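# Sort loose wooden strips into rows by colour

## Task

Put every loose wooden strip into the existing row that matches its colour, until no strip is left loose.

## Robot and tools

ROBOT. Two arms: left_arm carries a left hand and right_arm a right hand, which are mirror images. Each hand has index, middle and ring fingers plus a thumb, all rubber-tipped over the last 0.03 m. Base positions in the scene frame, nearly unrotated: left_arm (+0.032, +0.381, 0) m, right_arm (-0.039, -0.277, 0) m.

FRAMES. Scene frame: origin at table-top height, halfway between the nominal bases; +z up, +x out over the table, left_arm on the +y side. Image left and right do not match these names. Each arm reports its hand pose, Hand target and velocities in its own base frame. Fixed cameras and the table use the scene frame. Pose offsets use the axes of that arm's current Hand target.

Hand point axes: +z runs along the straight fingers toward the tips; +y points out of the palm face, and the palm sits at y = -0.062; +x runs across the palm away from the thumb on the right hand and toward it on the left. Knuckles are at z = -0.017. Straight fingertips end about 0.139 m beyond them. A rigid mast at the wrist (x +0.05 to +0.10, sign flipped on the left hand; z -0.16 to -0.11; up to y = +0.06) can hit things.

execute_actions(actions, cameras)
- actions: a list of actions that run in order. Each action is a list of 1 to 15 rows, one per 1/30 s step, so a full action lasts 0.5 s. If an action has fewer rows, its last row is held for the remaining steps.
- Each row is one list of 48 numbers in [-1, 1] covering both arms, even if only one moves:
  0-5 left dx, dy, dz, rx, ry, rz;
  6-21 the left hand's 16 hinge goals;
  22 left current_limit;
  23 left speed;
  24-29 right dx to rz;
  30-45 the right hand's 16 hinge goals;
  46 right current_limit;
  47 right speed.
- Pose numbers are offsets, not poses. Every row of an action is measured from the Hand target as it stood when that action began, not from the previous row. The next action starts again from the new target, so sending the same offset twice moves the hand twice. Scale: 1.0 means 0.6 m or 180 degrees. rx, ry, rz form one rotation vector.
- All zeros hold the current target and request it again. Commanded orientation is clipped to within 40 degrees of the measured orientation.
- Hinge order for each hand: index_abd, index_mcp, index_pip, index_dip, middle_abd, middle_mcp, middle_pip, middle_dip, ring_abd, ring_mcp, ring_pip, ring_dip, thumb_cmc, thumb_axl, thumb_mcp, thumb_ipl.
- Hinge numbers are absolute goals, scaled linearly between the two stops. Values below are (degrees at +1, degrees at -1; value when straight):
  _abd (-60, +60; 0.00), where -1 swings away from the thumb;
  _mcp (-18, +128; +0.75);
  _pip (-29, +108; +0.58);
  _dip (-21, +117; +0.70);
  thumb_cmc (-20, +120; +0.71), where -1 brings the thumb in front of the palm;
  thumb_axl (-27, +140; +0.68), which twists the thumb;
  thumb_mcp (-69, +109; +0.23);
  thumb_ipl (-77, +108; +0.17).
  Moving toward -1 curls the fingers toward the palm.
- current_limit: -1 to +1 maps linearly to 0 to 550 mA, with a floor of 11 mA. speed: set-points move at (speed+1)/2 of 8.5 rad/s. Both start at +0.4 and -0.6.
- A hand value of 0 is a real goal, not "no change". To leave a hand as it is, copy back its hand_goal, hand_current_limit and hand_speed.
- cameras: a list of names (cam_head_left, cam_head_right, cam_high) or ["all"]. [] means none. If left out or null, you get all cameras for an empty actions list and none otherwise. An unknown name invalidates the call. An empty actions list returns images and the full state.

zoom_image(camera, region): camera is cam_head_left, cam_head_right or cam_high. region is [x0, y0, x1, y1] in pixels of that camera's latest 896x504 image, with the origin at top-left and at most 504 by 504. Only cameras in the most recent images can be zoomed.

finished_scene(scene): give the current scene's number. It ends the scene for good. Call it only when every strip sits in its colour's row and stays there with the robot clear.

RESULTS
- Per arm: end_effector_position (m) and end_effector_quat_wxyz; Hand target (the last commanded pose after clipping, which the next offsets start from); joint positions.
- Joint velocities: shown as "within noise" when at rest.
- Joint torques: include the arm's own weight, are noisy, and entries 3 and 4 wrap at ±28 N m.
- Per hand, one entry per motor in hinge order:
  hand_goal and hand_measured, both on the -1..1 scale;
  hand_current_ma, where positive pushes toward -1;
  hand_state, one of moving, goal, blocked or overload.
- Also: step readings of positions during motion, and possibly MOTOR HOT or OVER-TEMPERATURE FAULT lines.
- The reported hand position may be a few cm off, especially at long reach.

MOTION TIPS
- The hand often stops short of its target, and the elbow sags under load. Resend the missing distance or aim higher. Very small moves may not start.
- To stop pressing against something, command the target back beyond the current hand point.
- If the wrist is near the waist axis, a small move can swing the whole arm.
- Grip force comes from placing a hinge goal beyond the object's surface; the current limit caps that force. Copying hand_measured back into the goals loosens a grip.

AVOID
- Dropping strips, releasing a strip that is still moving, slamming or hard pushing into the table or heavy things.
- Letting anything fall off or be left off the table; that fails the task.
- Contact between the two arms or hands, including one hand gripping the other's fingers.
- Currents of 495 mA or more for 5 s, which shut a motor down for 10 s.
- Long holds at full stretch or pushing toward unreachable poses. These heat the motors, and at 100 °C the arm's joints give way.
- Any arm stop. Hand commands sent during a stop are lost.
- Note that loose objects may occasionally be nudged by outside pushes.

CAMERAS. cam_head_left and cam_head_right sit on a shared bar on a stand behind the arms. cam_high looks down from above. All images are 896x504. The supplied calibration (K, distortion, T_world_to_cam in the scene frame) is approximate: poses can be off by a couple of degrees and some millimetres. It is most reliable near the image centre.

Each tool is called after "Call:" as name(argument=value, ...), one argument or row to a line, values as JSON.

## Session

Call:
execute_actions(
  actions=[],
)

Call:
zoom_image(
  camera="cam_high",
  region=[240, 240, 660, 450],
)

Call:
zoom_image(
  camera="cam_head_left",
  region=[330, 140, 660, 300],
)

Scene clock: 0.00 s.
left_arm: end_effector_position=(+0.2898, +0.2011, +0.2816) hand_goal=(+0.000, +0.754, +0.576, +0.696, +0.000, +0.754, +0.576, +0.696, +0.000, +0.754, +0.576, +0.696, +0.714, +0.678, +0.226, +0.168) hand_measured=(+0.000, +0.754, +0.576, +0.696, +0.000, +0.754, +0.576, +0.696, +0.000, +0.754, +0.576, +0.696, +0.714, +0.678, +0.226, +0.168) hand_current_ma=(+0, +0, +0, +0, +0, +0, +0, +0, +0, +0, +0, +0, +0, +0, +0, +0) hand_state=(goal, goal, goal, goal, goal, goal, goal, goal, goal, goal, goal, goal, goal, goal, goal, goal) hand_current_limit=0.40 hand_speed=-0.60 end_effector_quat_wxyz=(+0.007, +0.941, +0.329, +0.074) | right_arm: end_effector_position=(+0.5979, +0.5836, +0.1765) hand_goal=(+0.000, +0.754, +0.576, +0.696, +0.000, +0.754, +0.576, +0.696, +0.000, +0.754, +0.576, +0.696, +0.714, +0.678, +0.226, +0.168) hand_measured=(+0.000, +0.754, +0.576, +0.696, +0.000, +0.754, +0.576, +0.696, +0.000, +0.754, +0.576, +0.696, +0.714, +0.678, +0.226, +0.168) hand_current_ma=(+0, +0, +0, +0, +0, +0, +0, +0, +0, +0, +0, +0, +0, +0, +0, +0) hand_state=(goal, goal, goal, goal, goal, goal, goal, goal, goal, goal, goal, goal, goal, goal, goal, goal) hand_current_limit=0.40 hand_speed=-0.60 end_effector_quat_wxyz=(+0.585, +0.096, +0.769, +0.239)
Joint positions: left_arm=[0.906 1.137 1.178 -1.494 0.092 1.798] | right_arm=[0.827 2.135 1.437 0.458 0.549 -0.931]
Joint velocities: within noise
Joint torques (N m): no reading
Heat: left arm: hottest waist 28 °C; right arm: hottest elbow 31 °C.
Hand target: left_arm +0.2933, +0.2055, +0.2929; +0.000, +0.941, +0.328, +0.087 | right_arm +0.6014, +0.5875, +0.1771; +0.587, +0.097, +0.767, +0.242

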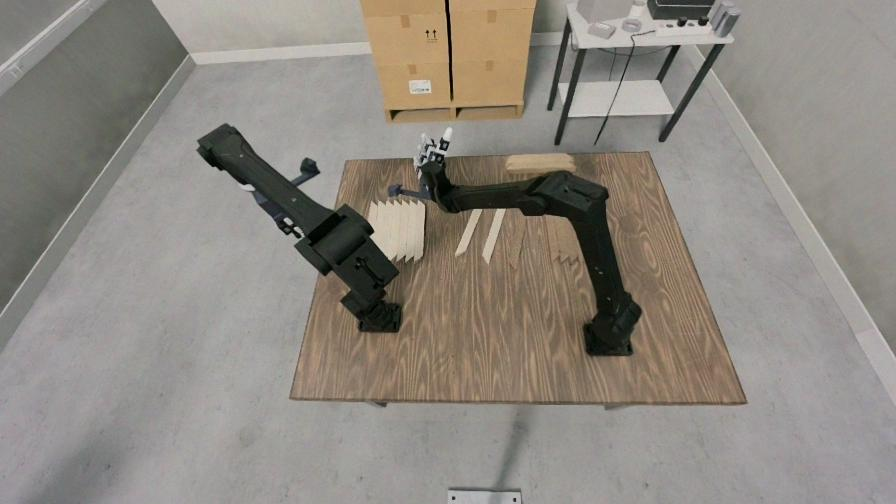

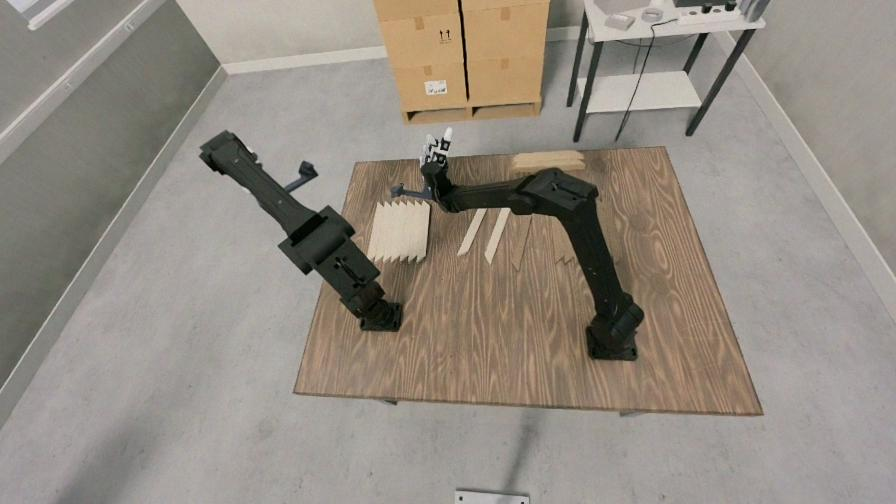

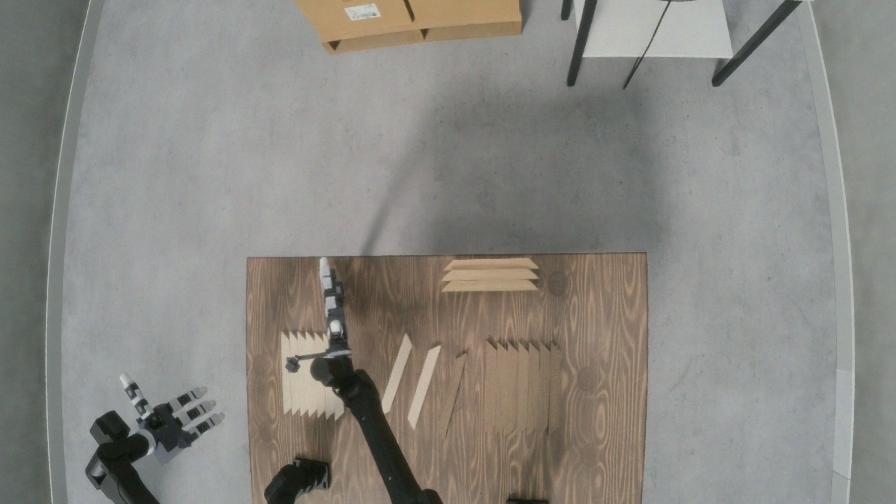

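Scaled by 1.200 from the camera's 896x504 image, which has a finer 1280x720 frame.

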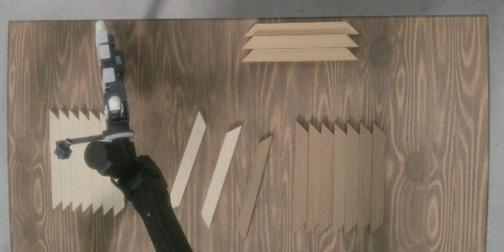

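Scaled by 1.527 from the camera's 896x504 image, which has a finer 1280x720 frame.

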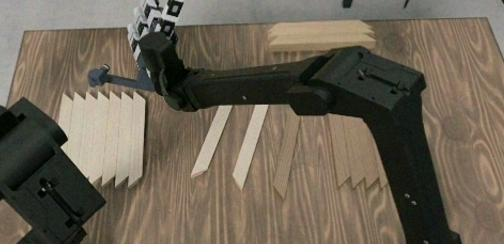

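Call:
execute_actions(
  actions=[
    [[0,0,0,-0.0043,-0.0285,0.1535,0,0.342,0.576,0.696,0,0.342,0.576,0.696,0,0.342,0.576,0.696,0.714,0.678,0.226,0.168,0.4,-0.6,-0.184,0.024,-0.159,0.0474,-0.0269,0.0108,0,0.754,0.576,0.696,0,0.754,0.576,0.696,0,0.754,0.576,0.696,0.714,0.678,0.226,0.168,0.4,-0.6]],
    [[0,0,0,-0.0043,-0.0285,0.1535,0,0.342,0.576,0.696,0,0.342,0.576,0.696,0,0.342,0.576,0.696,0.714,0.678,0.226,0.168,0.4,-0.6,-0.234,-0.299,0.106,0.0474,-0.0269,0.0108,0,0.754,0.576,0.696,0,0.754,0.576,0.696,0,0.754,0.576,0.696,0.714,0.678,0.226,0.168,0.4,-0.6]],
    [[0,0,0,0,0,0,0,0.342,0.576,0.696,0,0.342,0.576,0.696,0,0.342,0.576,0.696,0.714,0.678,0.226,0.168,0.4,-0.6,-0.212,-0.304,0,0.0474,-0.0269,0.0108,0,0.754,0.576,0.696,0,0.754,0.576,0.696,0,0.754,0.576,0.696,0.714,0.678,0.226,0.168,0.4,-0.6]],
    [[0,0,0,0,0,0,0,0.342,0.576,0.696,0,0.342,0.576,0.696,0,0.342,0.576,0.696,0.714,0.678,0.226,0.168,0.4,-0.6,-0.18,-0.272,-0.061,0.0474,-0.0269,0.0108,0,0.754,0.576,0.696,0,0.754,0.576,0.696,0,0.754,0.576,0.696,0.714,0.678,0.226,0.168,0.4,-0.6]],
    [[0,0,0,0,0,0,0,0.342,0.576,0.696,0,0.342,0.576,0.696,0,0.342,0.576,0.696,0.714,0.678,0.226,0.168,0.4,-0.6,-0.152,-0.228,-0.077,0.0474,-0.0269,0.0108,0,0.754,0.576,0.696,0,0.754,0.576,0.696,0,0.754,0.576,0.696,0.714,0.678,0.226,0.168,0.4,-0.6]],
    [[0,0,0,0,0,0,0,0.342,0.576,0.696,0,0.342,0.576,0.696,0,0.342,0.576,0.696,0.714,0.678,0.226,0.168,0.4,-0.6,-0.121,-0.185,-0.103,0.0474,-0.0269,0.0108,0,0.754,0.576,0.696,0,0.754,0.576,0.696,0,0.754,0.576,0.696,0.714,0.678,0.226,0.168,0.4,-0.6]],
  ],
  cameras=["cam_high","cam_head_left"],
)

Call:
zoom_image(
  camera="cam_high",
  region=[270, 310, 470, 450],
)

Call:
zoom_image(
  camera="cam_high",
  region=[400, 310, 600, 450],
)

Scene clock: 59.73 s.
left_arm: end_effector_position=(+0.2834, +0.1990, +0.2727) hand_goal=(+0.000, +0.342, +0.576, +0.696, +0.000, +0.342, +0.576, +0.696, +0.000, +0.342, +0.576, +0.696, +0.714, +0.678, +0.226, +0.168) hand_measured=(+0.000, +0.348, +0.576, +0.696, +0.000, +0.348, +0.576, +0.696, +0.000, +0.348, +0.576, +0.696, +0.714, +0.678, +0.224, +0.168) hand_current_ma=(+0, +1, +0, +0, +0, +1, +0, +0, +0, +1, +0, +0, +0, +0, -1, +0) hand_state=(goal, goal, goal, goal, goal, goal, goal, goal, goal, goal, goal, goal, goal, goal, goal, goal) hand_current_limit=0.40 hand_speed=-0.60 end_effector_quat_wxyz=(-0.096, +0.985, +0.101, -0.097) | right_arm: end_effector_position=(+0.3032, -0.2938, +0.4101) hand_goal=(+0.000, +0.754, +0.576, +0.696, +0.000, +0.754, +0.576, +0.696, +0.000, +0.754, +0.576, +0.696, +0.714, +0.678, +0.226, +0.168) hand_measured=(-0.002, +0.760, +0.576, +0.696, -0.002, +0.760, +0.576, +0.696, -0.004, +0.760, +0.576, +0.696, +0.720, +0.678, +0.226, +0.168) hand_current_ma=(-1, +3, +0, +0, -1, +3, +0, +0, -1, +3, +0, +0, +3, +0, +0, +0) hand_state=(goal, goal, goal, goal, goal, goal, goal, goal, goal, goal, goal, goal, goal, goal, goal, goal) hand_current_limit=0.40 hand_speed=-0.60 end_effector_quat_wxyz=(+0.640, +0.462, +0.608, -0.082)
Joint positions: left_arm=[0.718 1.33 1.384 -1.675 -0.27 2.077] | right_arm=[-1.017 0.767 0.631 -0.036 -0.237 -1.089]
Joint torques (N m): left_arm=[-0.62 -6.95 10.74 -0.38 -0.18 0.1] | right_arm=[0.97 -2.43 9.74 2.58 -0.33 0.1]
Heat: left arm: hottest elbow 33 °C; right arm: hottest elbow 37 °C.
Hand target: left_arm +0.2934, +0.2055, +0.2929; +0.000, +0.989, -0.147, -0.001 | right_arm +0.3022, -0.2978, +0.3972; +0.628, +0.468, +0.616, -0.084
Off the commanded pose: left_arm 0.024 m, 33 deg | right_arm 0.014 m, 2 deg.
joint sent to its limit (left arm) — joint 4 (wrist pitch), lower limit; joint 6 (wrist roll), upper limit. The joint targets are off in orientation, not in position.
Step readings (end_effector_position of left_arm | right_arm):
0: (+0.2898, +0.2011, +0.2816) | (+0.5979, +0.5836, +0.1765)
1: (+0.2894, +0.2011, +0.2814) | (+0.5986, +0.5825, +0.1768)
2: (+0.2870, +0.2015, +0.2794) | (+0.5997, +0.5786, +0.1786)
4: (+0.2829, +0.2022, +0.2766) | (+0.5955, +0.5645, +0.1843)
8: (+0.2872, +0.2059, +0.2727) | (+0.5779, +0.5401, +0.2334)
15: (+0.2861, +0.1987, +0.2681) | (+0.5471, +0.5260, +0.3522)
16: (+0.2848, +0.1988, +0.2684) | (+0.5448, +0.5245, +0.3575)
17: (+0.2813, +0.2003, +0.2679) | (+0.5435, +0.5210, +0.3593)
19: (+0.2758, +0.2040, +0.2691) | (+0.5469, +0.4976, +0.3508)
23: (+0.2828, +0.2020, +0.2769) | (+0.5960, +0.3943, +0.3254)
30: (+0.2852, +0.1983, +0.2733) | (+0.6523, +0.2733, +0.3128)
31: (+0.2847, +0.1986, +0.2731) | (+0.6511, +0.2744, +0.3125)
32: (+0.2842, +0.1989, +0.2729) | (+0.6483, +0.2737, +0.3123)
34: (+0.2836, +0.1991, +0.2728) | (+0.6349, +0.2619, +0.3096)
38: (+0.2834, +0.1990, +0.2727) | (+0.6261, +0.1701, +0.3203)
45: (+0.2833, +0.1991, +0.2727) | (+0.6225, +0.0675, +0.3566)
46: (+0.2833, +0.1991, +0.2727) | (+0.6210, +0.0691, +0.3565)
47: (+0.2833, +0.1991, +0.2727) | (+0.6179, +0.0683, +0.3553)
49: (+0.2833, +0.1991, +0.2727) | (+0.6027, +0.0540, +0.3489)
53: (+0.2834, +0.1990, +0.2727) | (+0.5667, -0.0355, +0.3498)
60: (+0.2834, +0.1990, +0.2727) | (+0.5356, -0.0999, +0.3821)
61: (+0.2834, +0.1990, +0.2727) | (+0.5349, -0.0983, +0.3824)
62: (+0.2834, +0.1990, +0.2727) | (+0.5322, -0.0986, +0.3809)
64: (+0.2834, +0.1990, +0.2727) | (+0.5157, -0.1157, +0.3751)
68: (+0.2834, +0.1990, +0.2727) | (+0.4616, -0.1903, +0.3776)
75: (+0.2834, +0.1990, +0.2727) | (+0.4262, -0.2235, +0.3966)
76: (+0.2834, +0.1990, +0.2727) | (+0.4262, -0.2228, +0.3955)
77: (+0.2834, +0.1990, +0.2727) | (+0.4238, -0.2232, +0.3935)
79: (+0.2834, +0.1990, +0.2727) | (+0.4044, -0.2375, +0.3899)
83: (+0.2834, +0.1990, +0.2727) | (+0.3399, -0.2830, +0.4008)
90: (+0.2834, +0.1990, +0.2727) | (+0.3032, -0.2951, +0.4137)
Images, in order (width x height): cam_head_left 896x504, cam_high 896x504.

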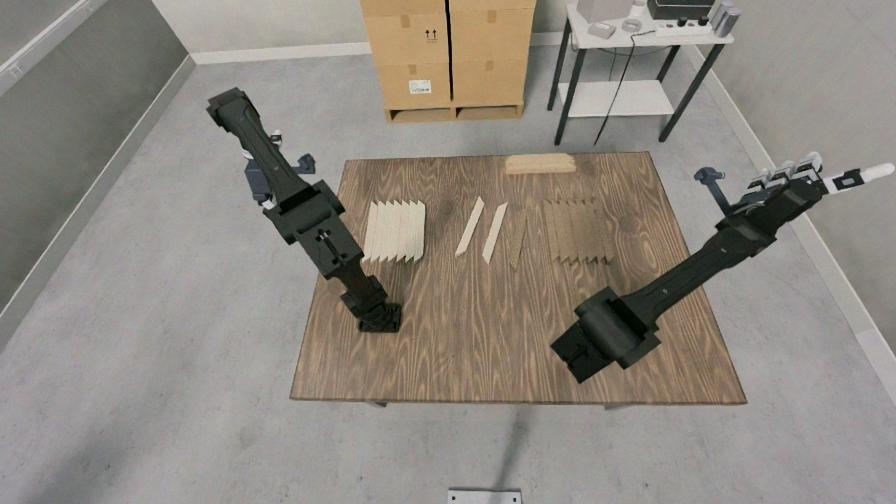

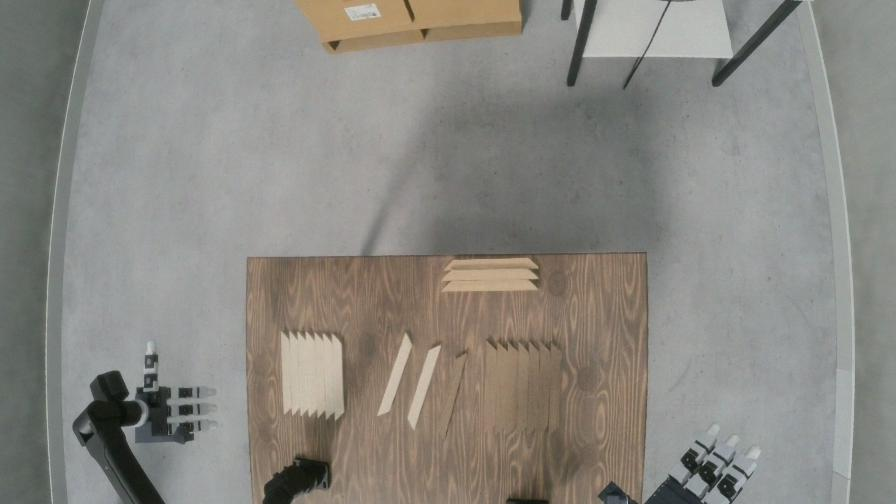

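Scaled by 2.520 from the camera's 896x504 image, which has a finer 1280x720 frame.

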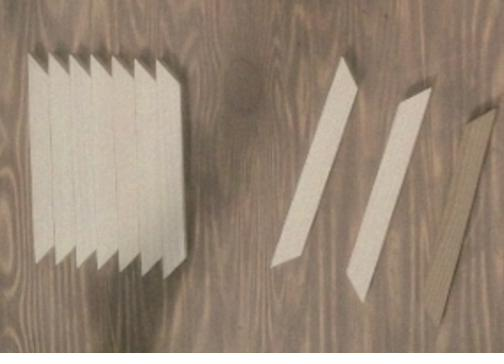

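Scaled by 2.520 from the camera's 896x504 image, which has a finer 1280x720 frame.

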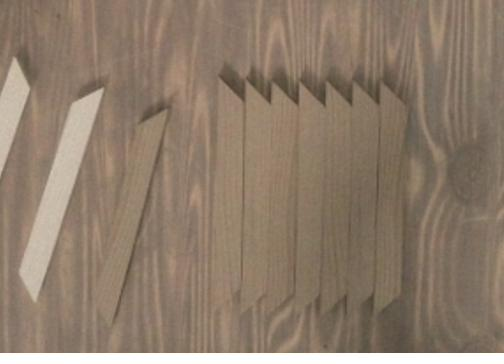

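Call:
execute_actions(
  actions=[
    [[0.093,0.191,0.033,0,0,0.0067,0,0.342,0.576,0.696,0,0.342,0.576,0.696,0,0.342,0.576,0.696,0.714,0.678,0.226,0.168,0.4,-0.6,0,0,0,0,0,0,0,0.754,0.576,0.696,0,0.754,0.576,0.696,0,0.754,0.576,0.696,0.714,0.678,0.226,0.168,0.4,-0.6]],
    [[0.093,0.191,0.033,0,0,0,0,0.342,0.576,0.696,0,0.342,0.576,0.696,0,0.342,0.576,0.696,0.714,0.678,0.226,0.168,0.4,-0.6,0,0,0,0,0,0,0,0.754,0.576,0.696,0,0.754,0.576,0.696,0,0.754,0.576,0.696,0.714,0.678,0.226,0.168,0.4,-0.6]],
    [[0.093,0.191,0.033,0,0,0,0,0.342,0.576,0.696,0,0.342,0.576,0.696,0,0.342,0.576,0.696,0.714,0.678,0.226,0.168,0.4,-0.6,0,0,0,0,0,0,0,0.754,0.576,0.696,0,0.754,0.576,0.696,0,0.754,0.576,0.696,0.714,0.678,0.226,0.168,0.4,-0.6]],
    [[0.093,0.191,0.033,0,0,0,0,0.342,0.576,0.696,0,0.342,0.576,0.696,0,0.342,0.576,0.696,0.714,0.678,0.226,0.168,0.4,-0.6,0,0,0,0,0,0,0,0.754,0.576,0.696,0,0.754,0.576,0.696,0,0.754,0.576,0.696,0.714,0.678,0.226,0.168,0.4,-0.6]],
    [[0,0,0.08,0,0,0,0,0.342,0.576,0.696,0,0.342,0.576,0.696,0,0.342,0.576,0.696,0.714,0.678,0.226,0.168,0.4,-0.6,0,0,0,0,0,0,0,0.754,0.576,0.696,0,0.754,0.576,0.696,0,0.754,0.576,0.696,0.714,0.678,0.226,0.168,0.4,-0.6]],
    [[0,0,0.0,0,0,0,0,0.342,0.576,0.696,0,0.342,0.576,0.696,0,0.342,0.576,0.696,0.714,0.678,0.226,0.168,0.4,-0.6,0,0,0,0,0,0,0,0.754,0.576,0.696,0,0.754,0.576,0.696,0,0.754,0.576,0.696,0.714,0.678,0.226,0.168,0.4,-0.6]],
  ],
  cameras=["cam_high"],
)

Call:
zoom_image(
  camera="cam_high",
  region=[270, 310, 470, 450],
)

Scene clock: 139.07 s.
left_arm: end_effector_position=(+0.3627, -0.3012, +0.1715) hand_goal=(+0.000, +0.342, +0.576, +0.696, +0.000, +0.342, +0.576, +0.696, +0.000, +0.342, +0.576, +0.696, +0.714, +0.678, +0.226, +0.168) hand_measured=(+0.000, +0.346, +0.576, +0.696, +0.000, +0.346, +0.576, +0.696, +0.000, +0.346, +0.576, +0.696, +0.714, +0.678, +0.222, +0.168) hand_current_ma=(+0, +1, +0, +0, +0, +1, +0, +0, +0, +1, +0, +0, +0, +0, -1, +0) hand_state=(goal, goal, goal, goal, goal, goal, goal, goal, goal, goal, goal, goal, goal, goal, goal, goal) hand_current_limit=0.40 hand_speed=-0.60 end_effector_quat_wxyz=(+0.002, +0.986, -0.165, +0.001) | right_arm: end_effector_position=(+0.3032, -0.2937, +0.4100) hand_goal=(+0.000, +0.754, +0.576, +0.696, +0.000, +0.754, +0.576, +0.696, +0.000, +0.754, +0.576, +0.696, +0.714, +0.678, +0.226, +0.168) hand_measured=(-0.002, +0.760, +0.576, +0.696, -0.002, +0.760, +0.576, +0.696, -0.004, +0.760, +0.576, +0.696, +0.720, +0.678, +0.226, +0.168) hand_current_ma=(-1, +3, +0, +0, -1, +3, +0, +0, -1, +3, +0, +0, +3, +0, +0, +0) hand_state=(goal, goal, goal, goal, goal, goal, goal, goal, goal, goal, goal, goal, goal, goal, goal, goal) hand_current_limit=0.40 hand_speed=-0.60 end_effector_quat_wxyz=(+0.640, +0.461, +0.609, -0.082)
Joint positions: left_arm=[-0.522 1.481 1.23 -1.316 0.003 1.38] | right_arm=[-1.017 0.767 0.631 -0.036 -0.238 -1.091]
Joint torques (N m): left_arm=[0.56 -8.53 6.01 0.62 0.13 -0.18] | right_arm=[0.79 -2.37 9.81 2.51 -0.34 0.09]
Heat: left arm: hottest elbow 42 °C; right arm: hottest elbow 42 °C.
Hand target: left_arm +0.3654, -0.2991, +0.1654; +0.000, +0.987, -0.158, +0.000 | right_arm +0.3022, -0.2978, +0.3972; +0.628, +0.468, +0.616, -0.084
Off the commanded pose: left_arm 0.007 m, 1 deg | right_arm 0.013 m, 2 deg.
Step readings (end_effector_position of left_arm | right_arm):
0: (+0.2834, +0.1990, +0.2727) | (+0.3032, -0.2937, +0.4101)
1: (+0.2843, +0.1978, +0.2728) | (+0.3032, -0.2937, +0.4101)
2: (+0.2872, +0.1937, +0.2735) | (+0.3032, -0.2937, +0.4101)
4: (+0.2970, +0.1718, +0.2740) | (+0.3032, -0.2937, +0.4101)
8: (+0.3100, +0.1082, +0.2722) | (+0.3032, -0.2937, +0.4100)
15: (+0.3143, +0.0808, +0.2749) | (+0.3032, -0.2937, +0.4100)
16: (+0.3150, +0.0793, +0.2746) | (+0.3032, -0.2937, +0.4100)
17: (+0.3166, +0.0729, +0.2736) | (+0.3032, -0.2937, +0.4100)
19: (+0.3192, +0.0461, +0.2681) | (+0.3032, -0.2937, +0.4100)
23: (+0.3171, -0.0193, +0.2576) | (+0.3032, -0.2937, +0.4100)
30: (+0.3244, -0.0452, +0.2555) | (+0.3032, -0.2937, +0.4100)
31: (+0.3255, -0.0463, +0.2555) | (+0.3032, -0.2937, +0.4100)
32: (+0.3273, -0.0504, +0.2549) | (+0.3032, -0.2937, +0.4100)
34: (+0.3304, -0.0743, +0.2525) | (+0.3032, -0.2937, +0.4100)
38: (+0.3242, -0.1421, +0.2461) | (+0.3032, -0.2937, +0.4100)
45: (+0.3325, -0.1699, +0.2296) | (+0.3032, -0.2937, +0.4100)
46: (+0.3343, -0.1708, +0.2277) | (+0.3032, -0.2937, +0.4100)
47: (+0.3361, -0.1745, +0.2257) | (+0.3032, -0.2937, +0.4100)
49: (+0.3376, -0.1963, +0.2196) | (+0.3032, -0.2937, +0.4100)
53: (+0.3251, -0.2596, +0.2019) | (+0.3032, -0.2937, +0.4100)
60: (+0.3347, -0.2890, +0.1860) | (+0.3032, -0.2937, +0.4100)
61: (+0.3367, -0.2892, +0.1862) | (+0.3032, -0.2937, +0.4100)
62: (+0.3396, -0.2903, +0.1863) | (+0.3032, -0.2937, +0.4100)
64: (+0.3482, -0.2940, +0.1861) | (+0.3032, -0.2937, +0.4100)
68: (+0.3606, -0.3005, +0.1817) | (+0.3032, -0.2937, +0.4100)
75: (+0.3621, -0.3009, +0.1716) | (+0.3032, -0.2937, +0.4100)
76: (+0.3622, -0.3010, +0.1714) | (+0.3032, -0.2937, +0.4100)
77: (+0.3623, -0.3010, +0.1714) | (+0.3032, -0.2937, +0.4100)
79: (+0.3626, -0.3012, +0.1715) | (+0.3032, -0.2937, +0.4100)
83: (+0.3627, -0.3012, +0.1715) | (+0.3032, -0.2937, +0.4100)
90: (+0.3627, -0.3012, +0.1715) | (+0.3032, -0.2937, +0.4100)
Images, in order (width x height): cam_high 896x504.

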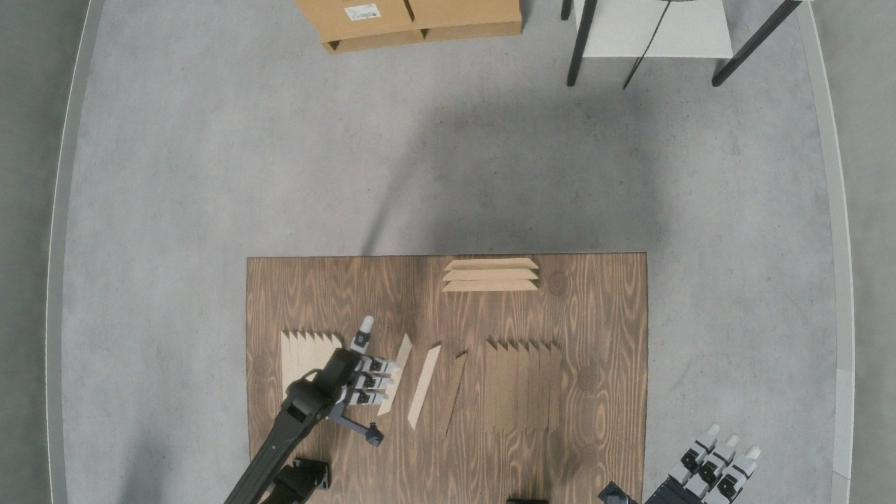

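Scaled by 2.520 from the camera's 896x504 image, which has a finer 1280x720 frame.

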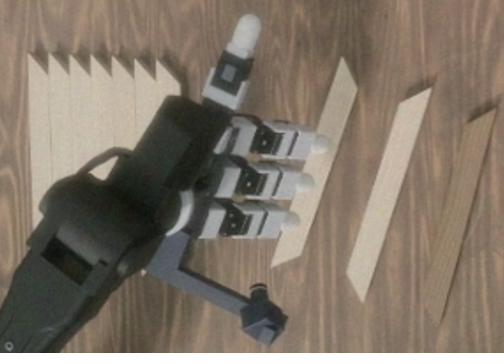

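Call:
execute_actions(
  actions=[
    [[0.006,0,0.058,0,0,0,0,0.342,0.576,0.696,0,0.342,0.576,0.696,0,0.342,0.576,0.696,0.714,0.678,0.226,0.168,0.4,-0.6,0,0,0,0,0,0,0,0.754,0.576,0.696,0,0.754,0.576,0.696,0,0.754,0.576,0.696,0.714,0.678,0.226,0.168,0.4,-0.6]],
    [[0,0,0.041,0,0,0,0,0.342,0.576,0.696,0,0.342,0.576,0.696,0,0.342,0.576,0.696,0.714,0.678,0.226,0.168,0.4,-0.6,0,0,0,0,0,0,0,0.754,0.576,0.696,0,0.754,0.576,0.696,0,0.754,0.576,0.696,0.714,0.678,0.226,0.168,0.4,-0.6]],
    [[-0.0218,-0.0525,0,0,0,-0.027,0,0.342,0.576,0.696,0,0.342,0.576,0.696,0,0.342,0.576,0.696,0.714,0.678,0.226,0.168,0.4,-0.6,0,0,0,0,0,0,0,0.754,0.576,0.696,0,0.754,0.576,0.696,0,0.754,0.576,0.696,0.714,0.678,0.226,0.168,0.4,-0.6]],
    [[-0.0172,-0.0542,0,0,0,-0.027,0,0.342,0.576,0.696,0,0.342,0.576,0.696,0,0.342,0.576,0.696,0.714,0.678,0.226,0.168,0.4,-0.6,0,0,0,0,0,0,0,0.754,0.576,0.696,0,0.754,0.576,0.696,0,0.754,0.576,0.696,0.714,0.678,0.226,0.168,0.4,-0.6]],
  ],
  cameras=["cam_high"],
)

Call:
zoom_image(
  camera="cam_high",
  region=[270, 310, 470, 450],
)

Scene clock: 168.87 s.
left_arm: end_effector_position=(+0.3676, -0.2414, +0.1201) hand_goal=(+0.000, +0.342, +0.576, +0.696, +0.000, +0.342, +0.576, +0.696, +0.000, +0.342, +0.576, +0.696, +0.714, +0.678, +0.226, +0.168) hand_measured=(+0.000, +0.320, +0.562, +0.688, +0.002, +0.318, +0.564, +0.690, +0.002, +0.320, +0.560, +0.690, +0.714, +0.678, +0.222, +0.168) hand_current_ma=(+0, -13, -5, -2, +0, -15, -4, -1, +0, -13, -6, -1, +0, +0, -1, +0) hand_state=(goal, blocked, goal, goal, goal, blocked, goal, goal, goal, blocked, goal, goal, goal, goal, goal, goal) hand_current_limit=0.40 hand_speed=-0.60 end_effector_quat_wxyz=(+0.010, +0.996, -0.084, +0.012) | right_arm: end_effector_position=(+0.3032, -0.2937, +0.4100) hand_goal=(+0.000, +0.754, +0.576, +0.696, +0.000, +0.754, +0.576, +0.696, +0.000, +0.754, +0.576, +0.696, +0.714, +0.678, +0.226, +0.168) hand_measured=(-0.002, +0.760, +0.576, +0.696, -0.002, +0.760, +0.576, +0.696, -0.004, +0.760, +0.576, +0.696, +0.720, +0.678, +0.226, +0.168) hand_current_ma=(-1, +3, +0, +0, -1, +3, +0, +0, -1, +3, +0, +0, +3, +0, +0, +0) hand_state=(goal, goal, goal, goal, goal, goal, goal, goal, goal, goal, goal, goal, goal, goal, goal, goal) hand_current_limit=0.40 hand_speed=-0.60 end_effector_quat_wxyz=(+0.640, +0.461, +0.609, -0.082)
Joint positions: left_arm=[-0.398 1.421 1.018 -1.14 0.011 1.341] | right_arm=[-1.017 0.767 0.631 -0.036 -0.238 -1.091]
Joint torques (N m): left_arm=[1.26 -7.36 4.64 0.31 -0.22 -0.16] | right_arm=[0.91 -2.32 9.81 2.54 -0.34 0.09]
Heat: left arm: hottest elbow 37 °C; right arm: hottest elbow 42 °C.
Hand target: left_arm +0.3634, -0.2322, +0.1061; +0.000, +0.997, -0.073, +0.000 | right_arm +0.3022, -0.2978, +0.3972; +0.628, +0.468, +0.616, -0.084
Off the commanded pose: left_arm 0.017 m, 2 deg | right_arm 0.013 m, 2 deg.
Step readings (end_effector_position of left_arm | right_arm):
0: (+0.3627, -0.3012, +0.1715) | (+0.3032, -0.2937, +0.4100)
1: (+0.3627, -0.3012, +0.1711) | (+0.3032, -0.2937, +0.4100)
2: (+0.3634, -0.3016, +0.1697) | (+0.3032, -0.2937, +0.4100)
4: (+0.3653, -0.3027, +0.1640) | (+0.3032, -0.2937, +0.4100)
8: (+0.3642, -0.3021, +0.1456) | (+0.3032, -0.2937, +0.4100)
15: (+0.3649, -0.3025, +0.1330) | (+0.3032, -0.2937, +0.4100)
16: (+0.3653, -0.3027, +0.1331) | (+0.3032, -0.2937, +0.4100)
17: (+0.3661, -0.3032, +0.1325) | (+0.3032, -0.2937, +0.4100)
19: (+0.3676, -0.3041, +0.1293) | (+0.3032, -0.2937, +0.4100)
23: (+0.3672, -0.3040, +0.1228) | (+0.3032, -0.2937, +0.4100)
30: (+0.3673, -0.3041, +0.1225) | (+0.3032, -0.2937, +0.4100)
31: (+0.3670, -0.3037, +0.1220) | (+0.3032, -0.2937, +0.4100)
32: (+0.3674, -0.3019, +0.1211) | (+0.3032, -0.2937, +0.4100)
34: (+0.3676, -0.2969, +0.1210) | (+0.3032, -0.2937, +0.4100)
38: (+0.3678, -0.2808, +0.1208) | (+0.3032, -0.2937, +0.4100)
45: (+0.3686, -0.2752, +0.1205) | (+0.3032, -0.2937, +0.4100)
46: (+0.3684, -0.2747, +0.1202) | (+0.3032, -0.2937, +0.4100)
47: (+0.3690, -0.2724, +0.1199) | (+0.3032, -0.2937, +0.4100)
49: (+0.3669, -0.2661, +0.1198) | (+0.3032, -0.2937, +0.4100)
53: (+0.3661, -0.2485, +0.1204) | (+0.3032, -0.2937, +0.4100)
60: (+0.3675, -0.2415, +0.1201) | (+0.3032, -0.2937, +0.4100)
Images, in order (width x height): cam_high 896x504.

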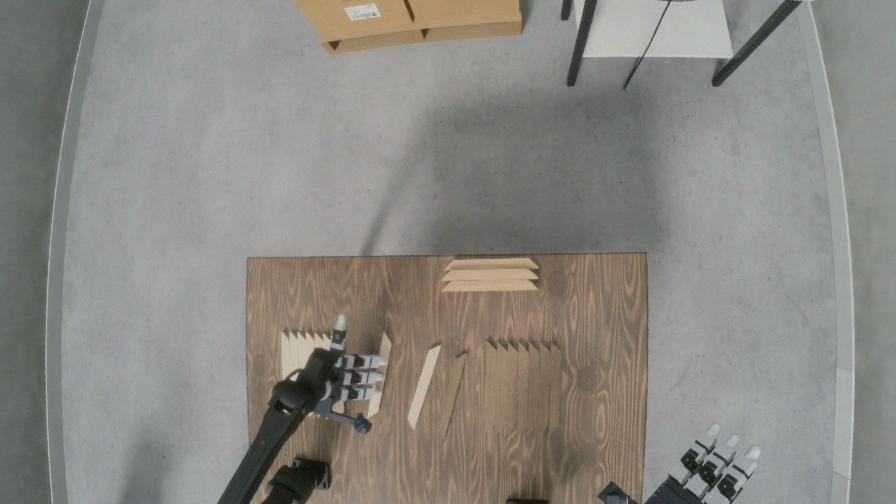

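Scaled by 2.520 from the camera's 896x504 image, which has a finer 1280x720 frame.

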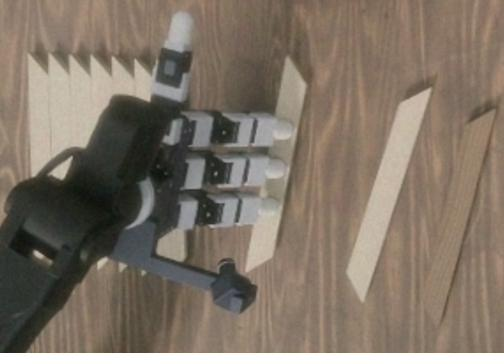

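Call:
execute_actions(
  actions=[
    [[-0.0127,-0.0553,0,0,0,-0.027,0,0.342,0.576,0.696,0,0.342,0.576,0.696,0,0.342,0.576,0.696,0.714,0.678,0.226,0.168,0.4,-0.6,0,0,0,0,0,0,0,0.754,0.576,0.696,0,0.754,0.576,0.696,0,0.754,0.576,0.696,0.714,0.678,0.226,0.168,0.4,-0.6]],
    [[-0.0078,-0.0565,0,0,0,-0.027,0,0.342,0.576,0.696,0,0.342,0.576,0.696,0,0.342,0.576,0.696,0.714,0.678,0.226,0.168,0.4,-0.6,0,0,0,0,0,0,0,0.754,0.576,0.696,0,0.754,0.576,0.696,0,0.754,0.576,0.696,0.714,0.678,0.226,0.168,0.4,-0.6]],
    [[0,-0.028,0,0,0,0,0,0.342,0.576,0.696,0,0.342,0.576,0.696,0,0.342,0.576,0.696,0.714,0.678,0.226,0.168,0.4,-0.6,0,0,0,0,0,0,0,0.754,0.576,0.696,0,0.754,0.576,0.696,0,0.754,0.576,0.696,0.714,0.678,0.226,0.168,0.4,-0.6]],
  ],
  cameras=["cam_high"],
)

Call:
zoom_image(
  camera="cam_high",
  region=[270, 310, 410, 440],
)

Scene clock: 190.77 s.
left_arm: end_effector_position=(+0.3668, -0.1569, +0.1198) hand_goal=(+0.000, +0.342, +0.576, +0.696, +0.000, +0.342, +0.576, +0.696, +0.000, +0.342, +0.576, +0.696, +0.714, +0.678, +0.226, +0.168) hand_measured=(-0.002, +0.318, +0.562, +0.688, +0.000, +0.316, +0.562, +0.690, +0.002, +0.316, +0.558, +0.690, +0.714, +0.678, +0.222, +0.168) hand_current_ma=(+0, -16, -6, -2, +0, -19, -5, -2, +0, -17, -8, -2, +0, +0, -1, +0) hand_state=(goal, blocked, goal, goal, goal, blocked, goal, goal, goal, blocked, goal, goal, goal, goal, goal, goal) hand_current_limit=0.40 hand_speed=-0.60 end_effector_quat_wxyz=(+0.011, +1.000, +0.012, +0.014) | right_arm: end_effector_position=(+0.3032, -0.2937, +0.4100) hand_goal=(+0.000, +0.754, +0.576, +0.696, +0.000, +0.754, +0.576, +0.696, +0.000, +0.754, +0.576, +0.696, +0.714, +0.678, +0.226, +0.168) hand_measured=(-0.002, +0.760, +0.576, +0.696, -0.002, +0.760, +0.576, +0.696, -0.004, +0.760, +0.576, +0.696, +0.720, +0.678, +0.226, +0.168) hand_current_ma=(-1, +3, +0, +0, -1, +3, +0, +0, -1, +3, +0, +0, +3, +0, +0, +0) hand_state=(goal, goal, goal, goal, goal, goal, goal, goal, goal, goal, goal, goal, goal, goal, goal, goal) hand_current_limit=0.40 hand_speed=-0.60 end_effector_quat_wxyz=(+0.640, +0.461, +0.609, -0.082)
Joint positions: left_arm=[-0.2 1.311 0.909 -1.137 0.015 1.347] | right_arm=[-1.017 0.767 0.631 -0.036 -0.238 -1.091]
Joint torques (N m): left_arm=[1.38 -5.89 4.64 0.14 -0.35 0.11] | right_arm=[0.91 -2.32 9.8 2.51 -0.34 0.09]
Heat: left arm: hottest elbow 35 °C; right arm: hottest elbow 42 °C.
Hand target: left_arm +0.3579, -0.1474, +0.1062; +0.000, +1.000, +0.011, +0.000 | right_arm +0.3022, -0.2978, +0.3972; +0.628, +0.468, +0.616, -0.084
Off the commanded pose: left_arm 0.019 m, 2 deg | right_arm 0.013 m, 2 deg.
Step readings (end_effector_position of left_arm | right_arm):
0: (+0.3676, -0.2414, +0.1201) | (+0.3032, -0.2937, +0.4100)
1: (+0.3675, -0.2410, +0.1200) | (+0.3032, -0.2937, +0.4100)
2: (+0.3674, -0.2387, +0.1195) | (+0.3032, -0.2937, +0.4100)
4: (+0.3654, -0.2326, +0.1195) | (+0.3032, -0.2937, +0.4100)
8: (+0.3647, -0.2143, +0.1200) | (+0.3032, -0.2937, +0.4100)
15: (+0.3660, -0.2074, +0.1199) | (+0.3032, -0.2937, +0.4100)
16: (+0.3660, -0.2069, +0.1197) | (+0.3032, -0.2937, +0.4100)
17: (+0.3658, -0.2050, +0.1194) | (+0.3032, -0.2937, +0.4100)
19: (+0.3638, -0.1986, +0.1193) | (+0.3032, -0.2937, +0.4100)
23: (+0.3636, -0.1801, +0.1201) | (+0.3032, -0.2937, +0.4100)
30: (+0.3649, -0.1729, +0.1198) | (+0.3032, -0.2937, +0.4100)
31: (+0.3650, -0.1726, +0.1199) | (+0.3032, -0.2937, +0.4100)
32: (+0.3655, -0.1716, +0.1201) | (+0.3032, -0.2937, +0.4100)
34: (+0.3654, -0.1688, +0.1197) | (+0.3032, -0.2937, +0.4100)
38: (+0.3666, -0.1599, +0.1198) | (+0.3032, -0.2937, +0.4100)
45: (+0.3668, -0.1569, +0.1198) | (+0.3032, -0.2937, +0.4100)
Images, in order (width x height): cam_high 896x504.

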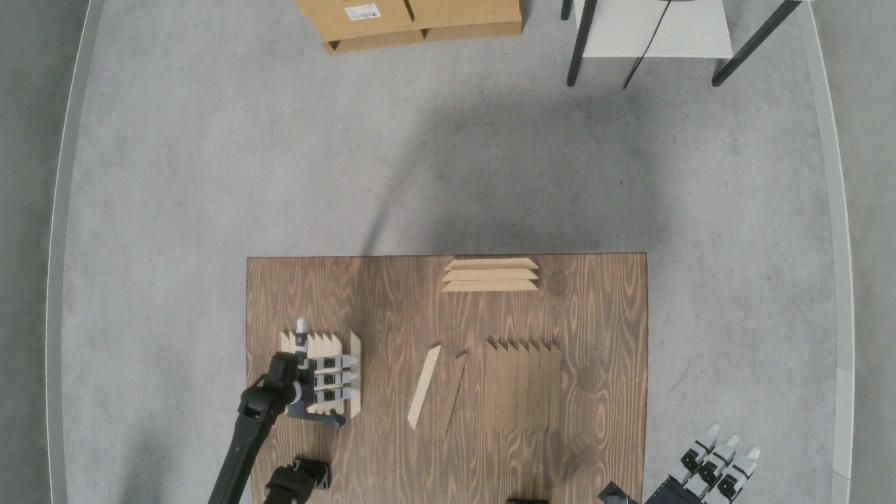

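Scaled by 3.600 from the camera's 896x504 image, which has a finer 1280x720 frame.

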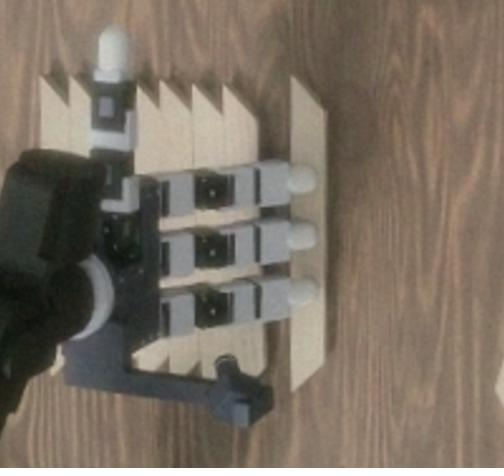

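Call:
execute_actions(
  actions=[
    [[0,-0.044,0,0,0,-0.0095,0,0.342,0.576,0.696,0,0.342,0.576,0.696,0,0.342,0.576,0.696,0.714,0.678,0.226,0.168,0.4,-0.6,0,0,0,0,0,0,0,0.754,0.576,0.696,0,0.754,0.576,0.696,0,0.754,0.576,0.696,0.714,0.678,0.226,0.168,0.4,-0.6]],
  ],
  cameras=["cam_high"],
)

Call:
zoom_image(
  camera="cam_high",
  region=[270, 310, 410, 440],
)

Scene clock: 209.17 s.
left_arm: end_effector_position=(+0.3677, -0.1284, +0.1198) hand_goal=(+0.000, +0.342, +0.576, +0.696, +0.000, +0.342, +0.576, +0.696, +0.000, +0.342, +0.576, +0.696, +0.714, +0.678, +0.226, +0.168) hand_measured=(-0.002, +0.320, +0.562, +0.688, +0.000, +0.316, +0.562, +0.688, +0.002, +0.316, +0.558, +0.688, +0.714, +0.678, +0.222, +0.168) hand_current_ma=(+0, -14, -6, -2, +0, -19, -5, -2, +0, -18, -8, -2, +0, +0, -1, +0) hand_state=(goal, blocked, goal, goal, goal, blocked, goal, goal, goal, blocked, goal, goal, goal, goal, goal, goal) hand_current_limit=0.40 hand_speed=-0.60 end_effector_quat_wxyz=(+0.010, +0.999, +0.030, +0.016) | right_arm: end_effector_position=(+0.3032, -0.2937, +0.4100) hand_goal=(+0.000, +0.754, +0.576, +0.696, +0.000, +0.754, +0.576, +0.696, +0.000, +0.754, +0.576, +0.696, +0.714, +0.678, +0.226, +0.168) hand_measured=(-0.002, +0.760, +0.576, +0.696, -0.002, +0.760, +0.576, +0.696, -0.004, +0.760, +0.576, +0.696, +0.720, +0.678, +0.226, +0.168) hand_current_ma=(-1, +3, +0, +0, -1, +3, +0, +0, -1, +3, +0, +0, +3, +0, +0, +0) hand_state=(goal, goal, goal, goal, goal, goal, goal, goal, goal, goal, goal, goal, goal, goal, goal, goal) hand_current_limit=0.40 hand_speed=-0.60 end_effector_quat_wxyz=(+0.640, +0.461, +0.609, -0.082)
Joint positions: left_arm=[-0.123 1.291 0.892 -1.137 0.015 1.389] | right_arm=[-1.017 0.767 0.631 -0.036 -0.238 -1.091]
Joint torques (N m): left_arm=[1.03 -5.48 4.63 0.1 -0.32 0.15] | right_arm=[0.91 -2.37 9.81 2.54 -0.33 0.08]
Heat: left arm: hottest elbow 34 °C; right arm: hottest elbow 42 °C.
Hand target: left_arm +0.3572, -0.1209, +0.1061; +0.000, +1.000, +0.026, -0.001 | right_arm +0.3022, -0.2978, +0.3972; +0.628, +0.468, +0.616, -0.084
Off the commanded pose: left_arm 0.019 m, 2 deg | right_arm 0.013 m, 2 deg.
Step readings (end_effector_position of left_arm | right_arm):
0: (+0.3668, -0.1569, +0.1198) | (+0.3032, -0.2937, +0.4100)
1: (+0.3668, -0.1566, +0.1198) | (+0.3032, -0.2937, +0.4100)
2: (+0.3666, -0.1556, +0.1196) | (+0.3032, -0.2937, +0.4100)
4: (+0.3664, -0.1498, +0.1196) | (+0.3032, -0.2937, +0.4100)
8: (+0.3672, -0.1342, +0.1199) | (+0.3032, -0.2937, +0.4100)
15: (+0.3677, -0.1286, +0.1196) | (+0.3032, -0.2937, +0.4100)
Images, in order (width x height): cam_high 896x504.

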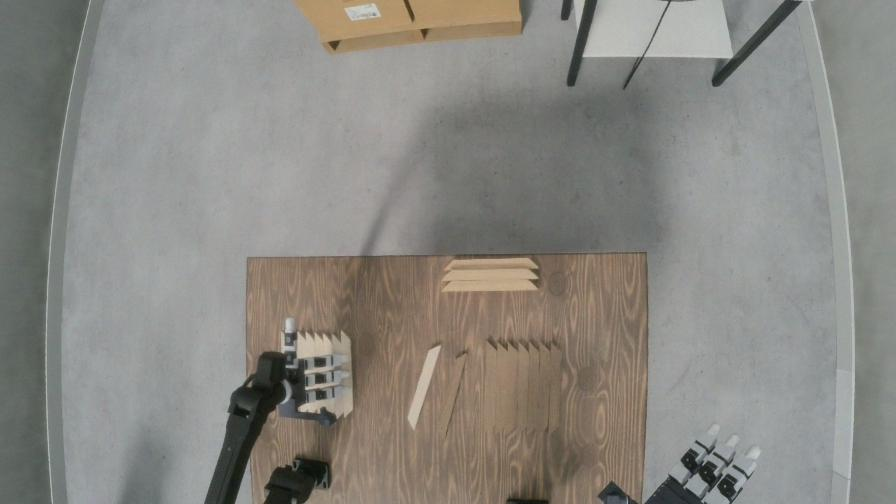

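Scaled by 3.600 from the camera's 896x504 image, which has a finer 1280x720 frame.

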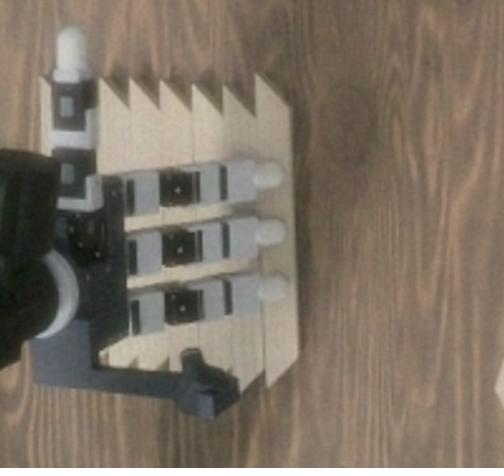

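Call:
execute_actions(
  actions=[
    [[0.01,0.014,-0.012,0,0,0,0,0.342,0.576,0.696,0,0.342,0.576,0.696,0,0.342,0.576,0.696,0.714,0.678,0.226,0.168,0.4,-0.6,0,0,0,0,0,0,0,0.754,0.576,0.696,0,0.754,0.576,0.696,0,0.754,0.576,0.696,0.714,0.678,0.226,0.168,0.4,-0.6]],
    [[0.005,0,-0.015,0,0,0,0,0.342,0.576,0.696,0,0.342,0.576,0.696,0,0.342,0.576,0.696,0.714,0.678,0.226,0.168,0.4,-0.6,0,0,0,0,0,0,0,0.754,0.576,0.696,0,0.754,0.576,0.696,0,0.754,0.576,0.696,0.714,0.678,0.226,0.168,0.4,-0.6]],
    [[0.008,0,-0.015,0,0,0,0,0.342,0.576,0.696,0,0.342,0.576,0.696,0,0.342,0.576,0.696,0.714,0.678,0.226,0.168,0.4,-0.6,0,0,0,0,0,0,0,0.754,0.576,0.696,0,0.754,0.576,0.696,0,0.754,0.576,0.696,0.714,0.678,0.226,0.168,0.4,-0.6]],
    [[0.005,0,-0.02,0,0,0,0,0.342,0.576,0.696,0,0.342,0.576,0.696,0,0.342,0.576,0.696,0.714,0.678,0.226,0.168,0.4,-0.6,0,0,0,0,0,0,0,0.754,0.576,0.696,0,0.754,0.576,0.696,0,0.754,0.576,0.696,0.714,0.678,0.226,0.168,0.4,-0.6]],
    [[0,0.02,-0.05,0,0,0,0,0.342,0.576,0.696,0,0.342,0.576,0.696,0,0.342,0.576,0.696,0.714,0.678,0.226,0.168,0.4,-0.6,0,0,0,0,0,0,0,0.754,0.576,0.696,0,0.754,0.576,0.696,0,0.754,0.576,0.696,0.714,0.678,0.226,0.168,0.4,-0.6]],
    [[-0.0243,0.196,0,0,0,0.053,0,0.342,0.576,0.696,0,0.342,0.576,0.696,0,0.342,0.576,0.696,0.714,0.678,0.226,0.168,0.4,-0.6,0,0,0,0,0,0,0,0.754,0.576,0.696,0,0.754,0.576,0.696,0,0.754,0.576,0.696,0.714,0.678,0.226,0.168,0.4,-0.6]],
    [[0.0082,0.197,0,0,0,0.053,0,0.342,0.576,0.696,0,0.342,0.576,0.696,0,0.342,0.576,0.696,0.714,0.678,0.226,0.168,0.4,-0.6,0,0,0,0,0,0,0,0.754,0.576,0.696,0,0.754,0.576,0.696,0,0.754,0.576,0.696,0.714,0.678,0.226,0.168,0.4,-0.6]],
  ],
  cameras=["cam_high"],
)

Call:
zoom_image(
  camera="cam_high",
  region=[270, 310, 470, 450],
)

Scene clock: 247.50 s.
left_arm: end_effector_position=(+0.3395, -0.3671, +0.1536) hand_goal=(+0.000, +0.342, +0.576, +0.696, +0.000, +0.342, +0.576, +0.696, +0.000, +0.342, +0.576, +0.696, +0.714, +0.678, +0.226, +0.168) hand_measured=(+0.002, +0.346, +0.576, +0.694, +0.002, +0.346, +0.576, +0.694, +0.002, +0.346, +0.576, +0.694, +0.714, +0.678, +0.222, +0.168) hand_current_ma=(+0, +1, +0, +0, +0, +1, +0, +0, +0, +1, +0, +0, +0, +0, -1, +0) hand_state=(goal, goal, goal, goal, goal, goal, goal, goal, goal, goal, goal, goal, goal, goal, goal, goal) hand_current_limit=0.40 hand_speed=-0.60 end_effector_quat_wxyz=(-0.009, +0.989, -0.148, -0.018) | right_arm: end_effector_position=(+0.3032, -0.2937, +0.4100) hand_goal=(+0.000, +0.754, +0.576, +0.696, +0.000, +0.754, +0.576, +0.696, +0.000, +0.754, +0.576, +0.696, +0.714, +0.678, +0.226, +0.168) hand_measured=(-0.002, +0.760, +0.576, +0.696, -0.002, +0.760, +0.576, +0.696, -0.004, +0.760, +0.576, +0.696, +0.720, +0.678, +0.226, +0.168) hand_current_ma=(-1, +3, +0, +0, -1, +3, +0, +0, -1, +3, +0, +0, +3, +0, +0, +0) hand_state=(goal, goal, goal, goal, goal, goal, goal, goal, goal, goal, goal, goal, goal, goal, goal, goal) hand_current_limit=0.40 hand_speed=-0.60 end_effector_quat_wxyz=(+0.640, +0.461, +0.609, -0.082)
Joint positions: left_arm=[-0.681 1.56 1.276 -1.328 0.003 1.187] | right_arm=[-1.017 0.767 0.631 -0.036 -0.238 -1.091]
Joint torques (N m): left_arm=[0.79 -9.17 10.37 -0.25 0.15 -0.14] | right_arm=[0.85 -2.49 9.8 2.52 -0.34 0.08]
Heat: left arm: hottest elbow 33 °C; right arm: hottest elbow 42 °C.
Hand target: left_arm +0.3583, -0.3766, +0.1732; +0.000, +0.990, -0.140, -0.001 | right_arm +0.3022, -0.2978, +0.3972; +0.628, +0.468, +0.616, -0.084
Off the commanded pose: left_arm 0.029 m, 2 deg | right_arm 0.013 m, 2 deg.
Step readings (end_effector_position of left_arm | right_arm):
0: (+0.3677, -0.1284, +0.1198) | (+0.3032, -0.2937, +0.4100)
1: (+0.3677, -0.1284, +0.1198) | (+0.3032, -0.2937, +0.4100)
2: (+0.3677, -0.1284, +0.1198) | (+0.3032, -0.2937, +0.4100)
4: (+0.3675, -0.1283, +0.1197) | (+0.3032, -0.2937, +0.4100)
8: (+0.3666, -0.1284, +0.1195) | (+0.3032, -0.2937, +0.4100)
15: (+0.3662, -0.1283, +0.1195) | (+0.3032, -0.2937, +0.4100)
16: (+0.3660, -0.1283, +0.1194) | (+0.3032, -0.2937, +0.4100)
17: (+0.3655, -0.1281, +0.1193) | (+0.3032, -0.2937, +0.4100)
19: (+0.3641, -0.1277, +0.1189) | (+0.3032, -0.2937, +0.4100)
23: (+0.3627, -0.1274, +0.1191) | (+0.3032, -0.2937, +0.4100)
30: (+0.3620, -0.1272, +0.1191) | (+0.3032, -0.2937, +0.4100)
31: (+0.3622, -0.1272, +0.1194) | (+0.3032, -0.2937, +0.4100)
32: (+0.3619, -0.1272, +0.1197) | (+0.3032, -0.2937, +0.4100)
34: (+0.3605, -0.1268, +0.1202) | (+0.3032, -0.2937, +0.4100)
38: (+0.3587, -0.1264, +0.1206) | (+0.3032, -0.2937, +0.4100)
45: (+0.3584, -0.1264, +0.1208) | (+0.3032, -0.2937, +0.4100)
46: (+0.3583, -0.1264, +0.1209) | (+0.3032, -0.2937, +0.4100)
47: (+0.3579, -0.1262, +0.1213) | (+0.3032, -0.2937, +0.4100)
49: (+0.3572, -0.1255, +0.1224) | (+0.3032, -0.2937, +0.4100)
53: (+0.3561, -0.1251, +0.1245) | (+0.3032, -0.2937, +0.4100)
60: (+0.3553, -0.1249, +0.1252) | (+0.3032, -0.2937, +0.4100)
61: (+0.3553, -0.1248, +0.1254) | (+0.3032, -0.2937, +0.4100)
62: (+0.3544, -0.1252, +0.1266) | (+0.3032, -0.2937, +0.4100)
64: (+0.3525, -0.1271, +0.1312) | (+0.3032, -0.2937, +0.4100)
68: (+0.3563, -0.1327, +0.1436) | (+0.3032, -0.2937, +0.4100)
75: (+0.3582, -0.1351, +0.1494) | (+0.3032, -0.2937, +0.4100)
76: (+0.3576, -0.1363, +0.1494) | (+0.3032, -0.2937, +0.4100)
77: (+0.3568, -0.1406, +0.1496) | (+0.3032, -0.2937, +0.4100)
79: (+0.3522, -0.1634, +0.1515) | (+0.3032, -0.2937, +0.4100)
83: (+0.3360, -0.2293, +0.1583) | (+0.3032, -0.2937, +0.4100)
90: (+0.3417, -0.2525, +0.1540) | (+0.3032, -0.2937, +0.4100)
91: (+0.3427, -0.2531, +0.1533) | (+0.3032, -0.2937, +0.4100)
92: (+0.3433, -0.2563, +0.1528) | (+0.3032, -0.2937, +0.4100)
94: (+0.3452, -0.2759, +0.1543) | (+0.3032, -0.2937, +0.4100)
98: (+0.3363, -0.3376, +0.1582) | (+0.3032, -0.2937, +0.4100)
105: (+0.3344, -0.3688, +0.1524) | (+0.3032, -0.2937, +0.4100)
Images, in order (width x height): cam_high 896x504.

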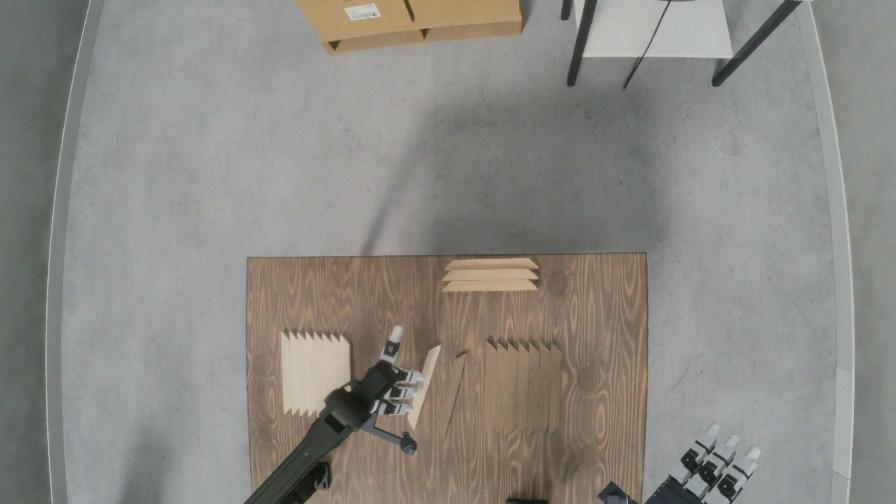

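Scaled by 2.520 from the camera's 896x504 image, which has a finer 1280x720 frame.

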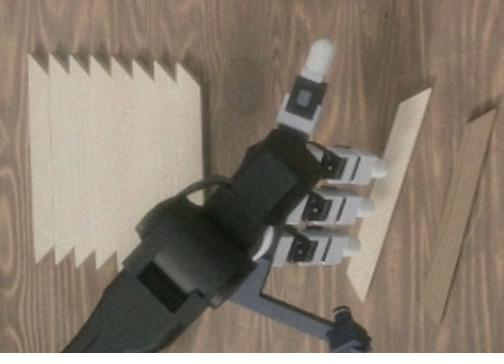

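Call:
execute_actions(
  actions=[
    [[-0.006,0.0148,0.06,0,0,0.002,0,0.342,0.576,0.696,0,0.342,0.576,0.696,0,0.342,0.576,0.696,0.714,0.678,0.226,0.168,0.4,-0.6,0,0,0,0,0,0,0,0.754,0.576,0.696,0,0.754,0.576,0.696,0,0.754,0.576,0.696,0.714,0.678,0.226,0.168,0.4,-0.6]],
  ],
  cameras=["cam_high"],
)

Call:
zoom_image(
  camera="cam_high",
  region=[270, 310, 470, 450],
)

Scene clock: 261.30 s.
left_arm: end_effector_position=(+0.3536, -0.3799, +0.1406) hand_goal=(+0.000, +0.342, +0.576, +0.696, +0.000, +0.342, +0.576, +0.696, +0.000, +0.342, +0.576, +0.696, +0.714, +0.678, +0.226, +0.168) hand_measured=(+0.002, +0.346, +0.576, +0.694, +0.002, +0.346, +0.576, +0.694, +0.002, +0.346, +0.576, +0.694, +0.714, +0.678, +0.222, +0.168) hand_current_ma=(+0, +1, +0, +0, +0, +1, +0, +0, +0, +1, +0, +0, +0, +0, -1, +0) hand_state=(goal, goal, goal, goal, goal, goal, goal, goal, goal, goal, goal, goal, goal, goal, goal, goal) hand_current_limit=0.40 hand_speed=-0.60 end_effector_quat_wxyz=(+0.000, +0.990, -0.143, -0.002) | right_arm: end_effector_position=(+0.3032, -0.2937, +0.4100) hand_goal=(+0.000, +0.754, +0.576, +0.696, +0.000, +0.754, +0.576, +0.696, +0.000, +0.754, +0.576, +0.696, +0.714, +0.678, +0.226, +0.168) hand_measured=(-0.002, +0.760, +0.576, +0.696, -0.002, +0.760, +0.576, +0.696, -0.004, +0.760, +0.576, +0.696, +0.720, +0.678, +0.226, +0.168) hand_current_ma=(-1, +3, +0, +0, -1, +3, +0, +0, -1, +3, +0, +0, +3, +0, +0, +0) hand_state=(goal, goal, goal, goal, goal, goal, goal, goal, goal, goal, goal, goal, goal, goal, goal, goal) hand_current_limit=0.40 hand_speed=-0.60 end_effector_quat_wxyz=(+0.640, +0.461, +0.609, -0.082)
Joint positions: left_arm=[-0.685 1.594 1.276 -1.256 0.003 1.174] | right_arm=[-1.017 0.767 0.631 -0.036 -0.238 -1.091]
Joint torques (N m): left_arm=[-0.44 -10.87 6.56 0.64 0.11 -0.18] | right_arm=[0.91 -2.43 9.83 2.47 -0.34 0.08]
Heat: left arm: hottest elbow 34 °C; right arm: hottest elbow 42 °C.
Hand target: left_arm +0.3522, -0.3843, +0.1372; +0.000, +0.990, -0.143, -0.001 | right_arm +0.3022, -0.2978, +0.3972; +0.628, +0.468, +0.616, -0.084
Off the commanded pose: left_arm 0.006 m, 0 deg | right_arm 0.013 m, 2 deg.
Step readings (end_effector_position of left_arm | right_arm):
0: (+0.3396, -0.3671, +0.1536) | (+0.3032, -0.2937, +0.4100)
1: (+0.3396, -0.3671, +0.1536) | (+0.3032, -0.2937, +0.4100)
2: (+0.3402, -0.3676, +0.1534) | (+0.3032, -0.2937, +0.4100)
4: (+0.3441, -0.3706, +0.1526) | (+0.3032, -0.2937, +0.4100)
8: (+0.3518, -0.3767, +0.1465) | (+0.3032, -0.2937, +0.4100)
15: (+0.3535, -0.3796, +0.1406) | (+0.3032, -0.2937, +0.4100)
Images, in order (width x height): cam_high 896x504.

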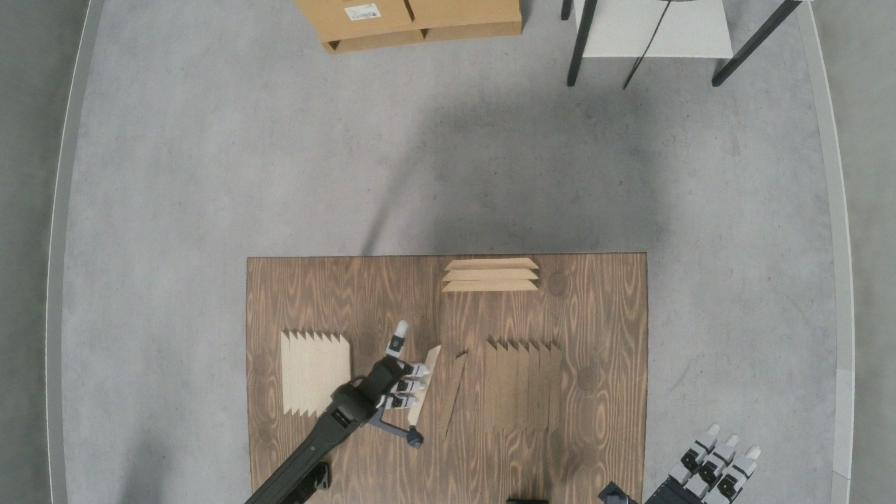

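Scaled by 2.520 from the camera's 896x504 image, which has a finer 1280x720 frame.

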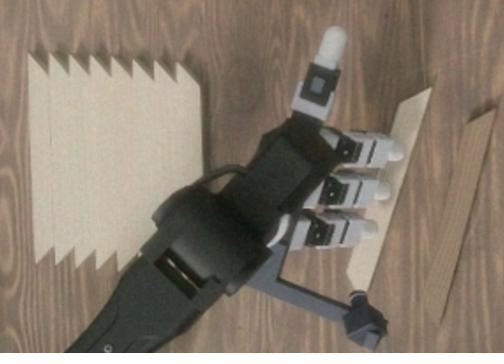

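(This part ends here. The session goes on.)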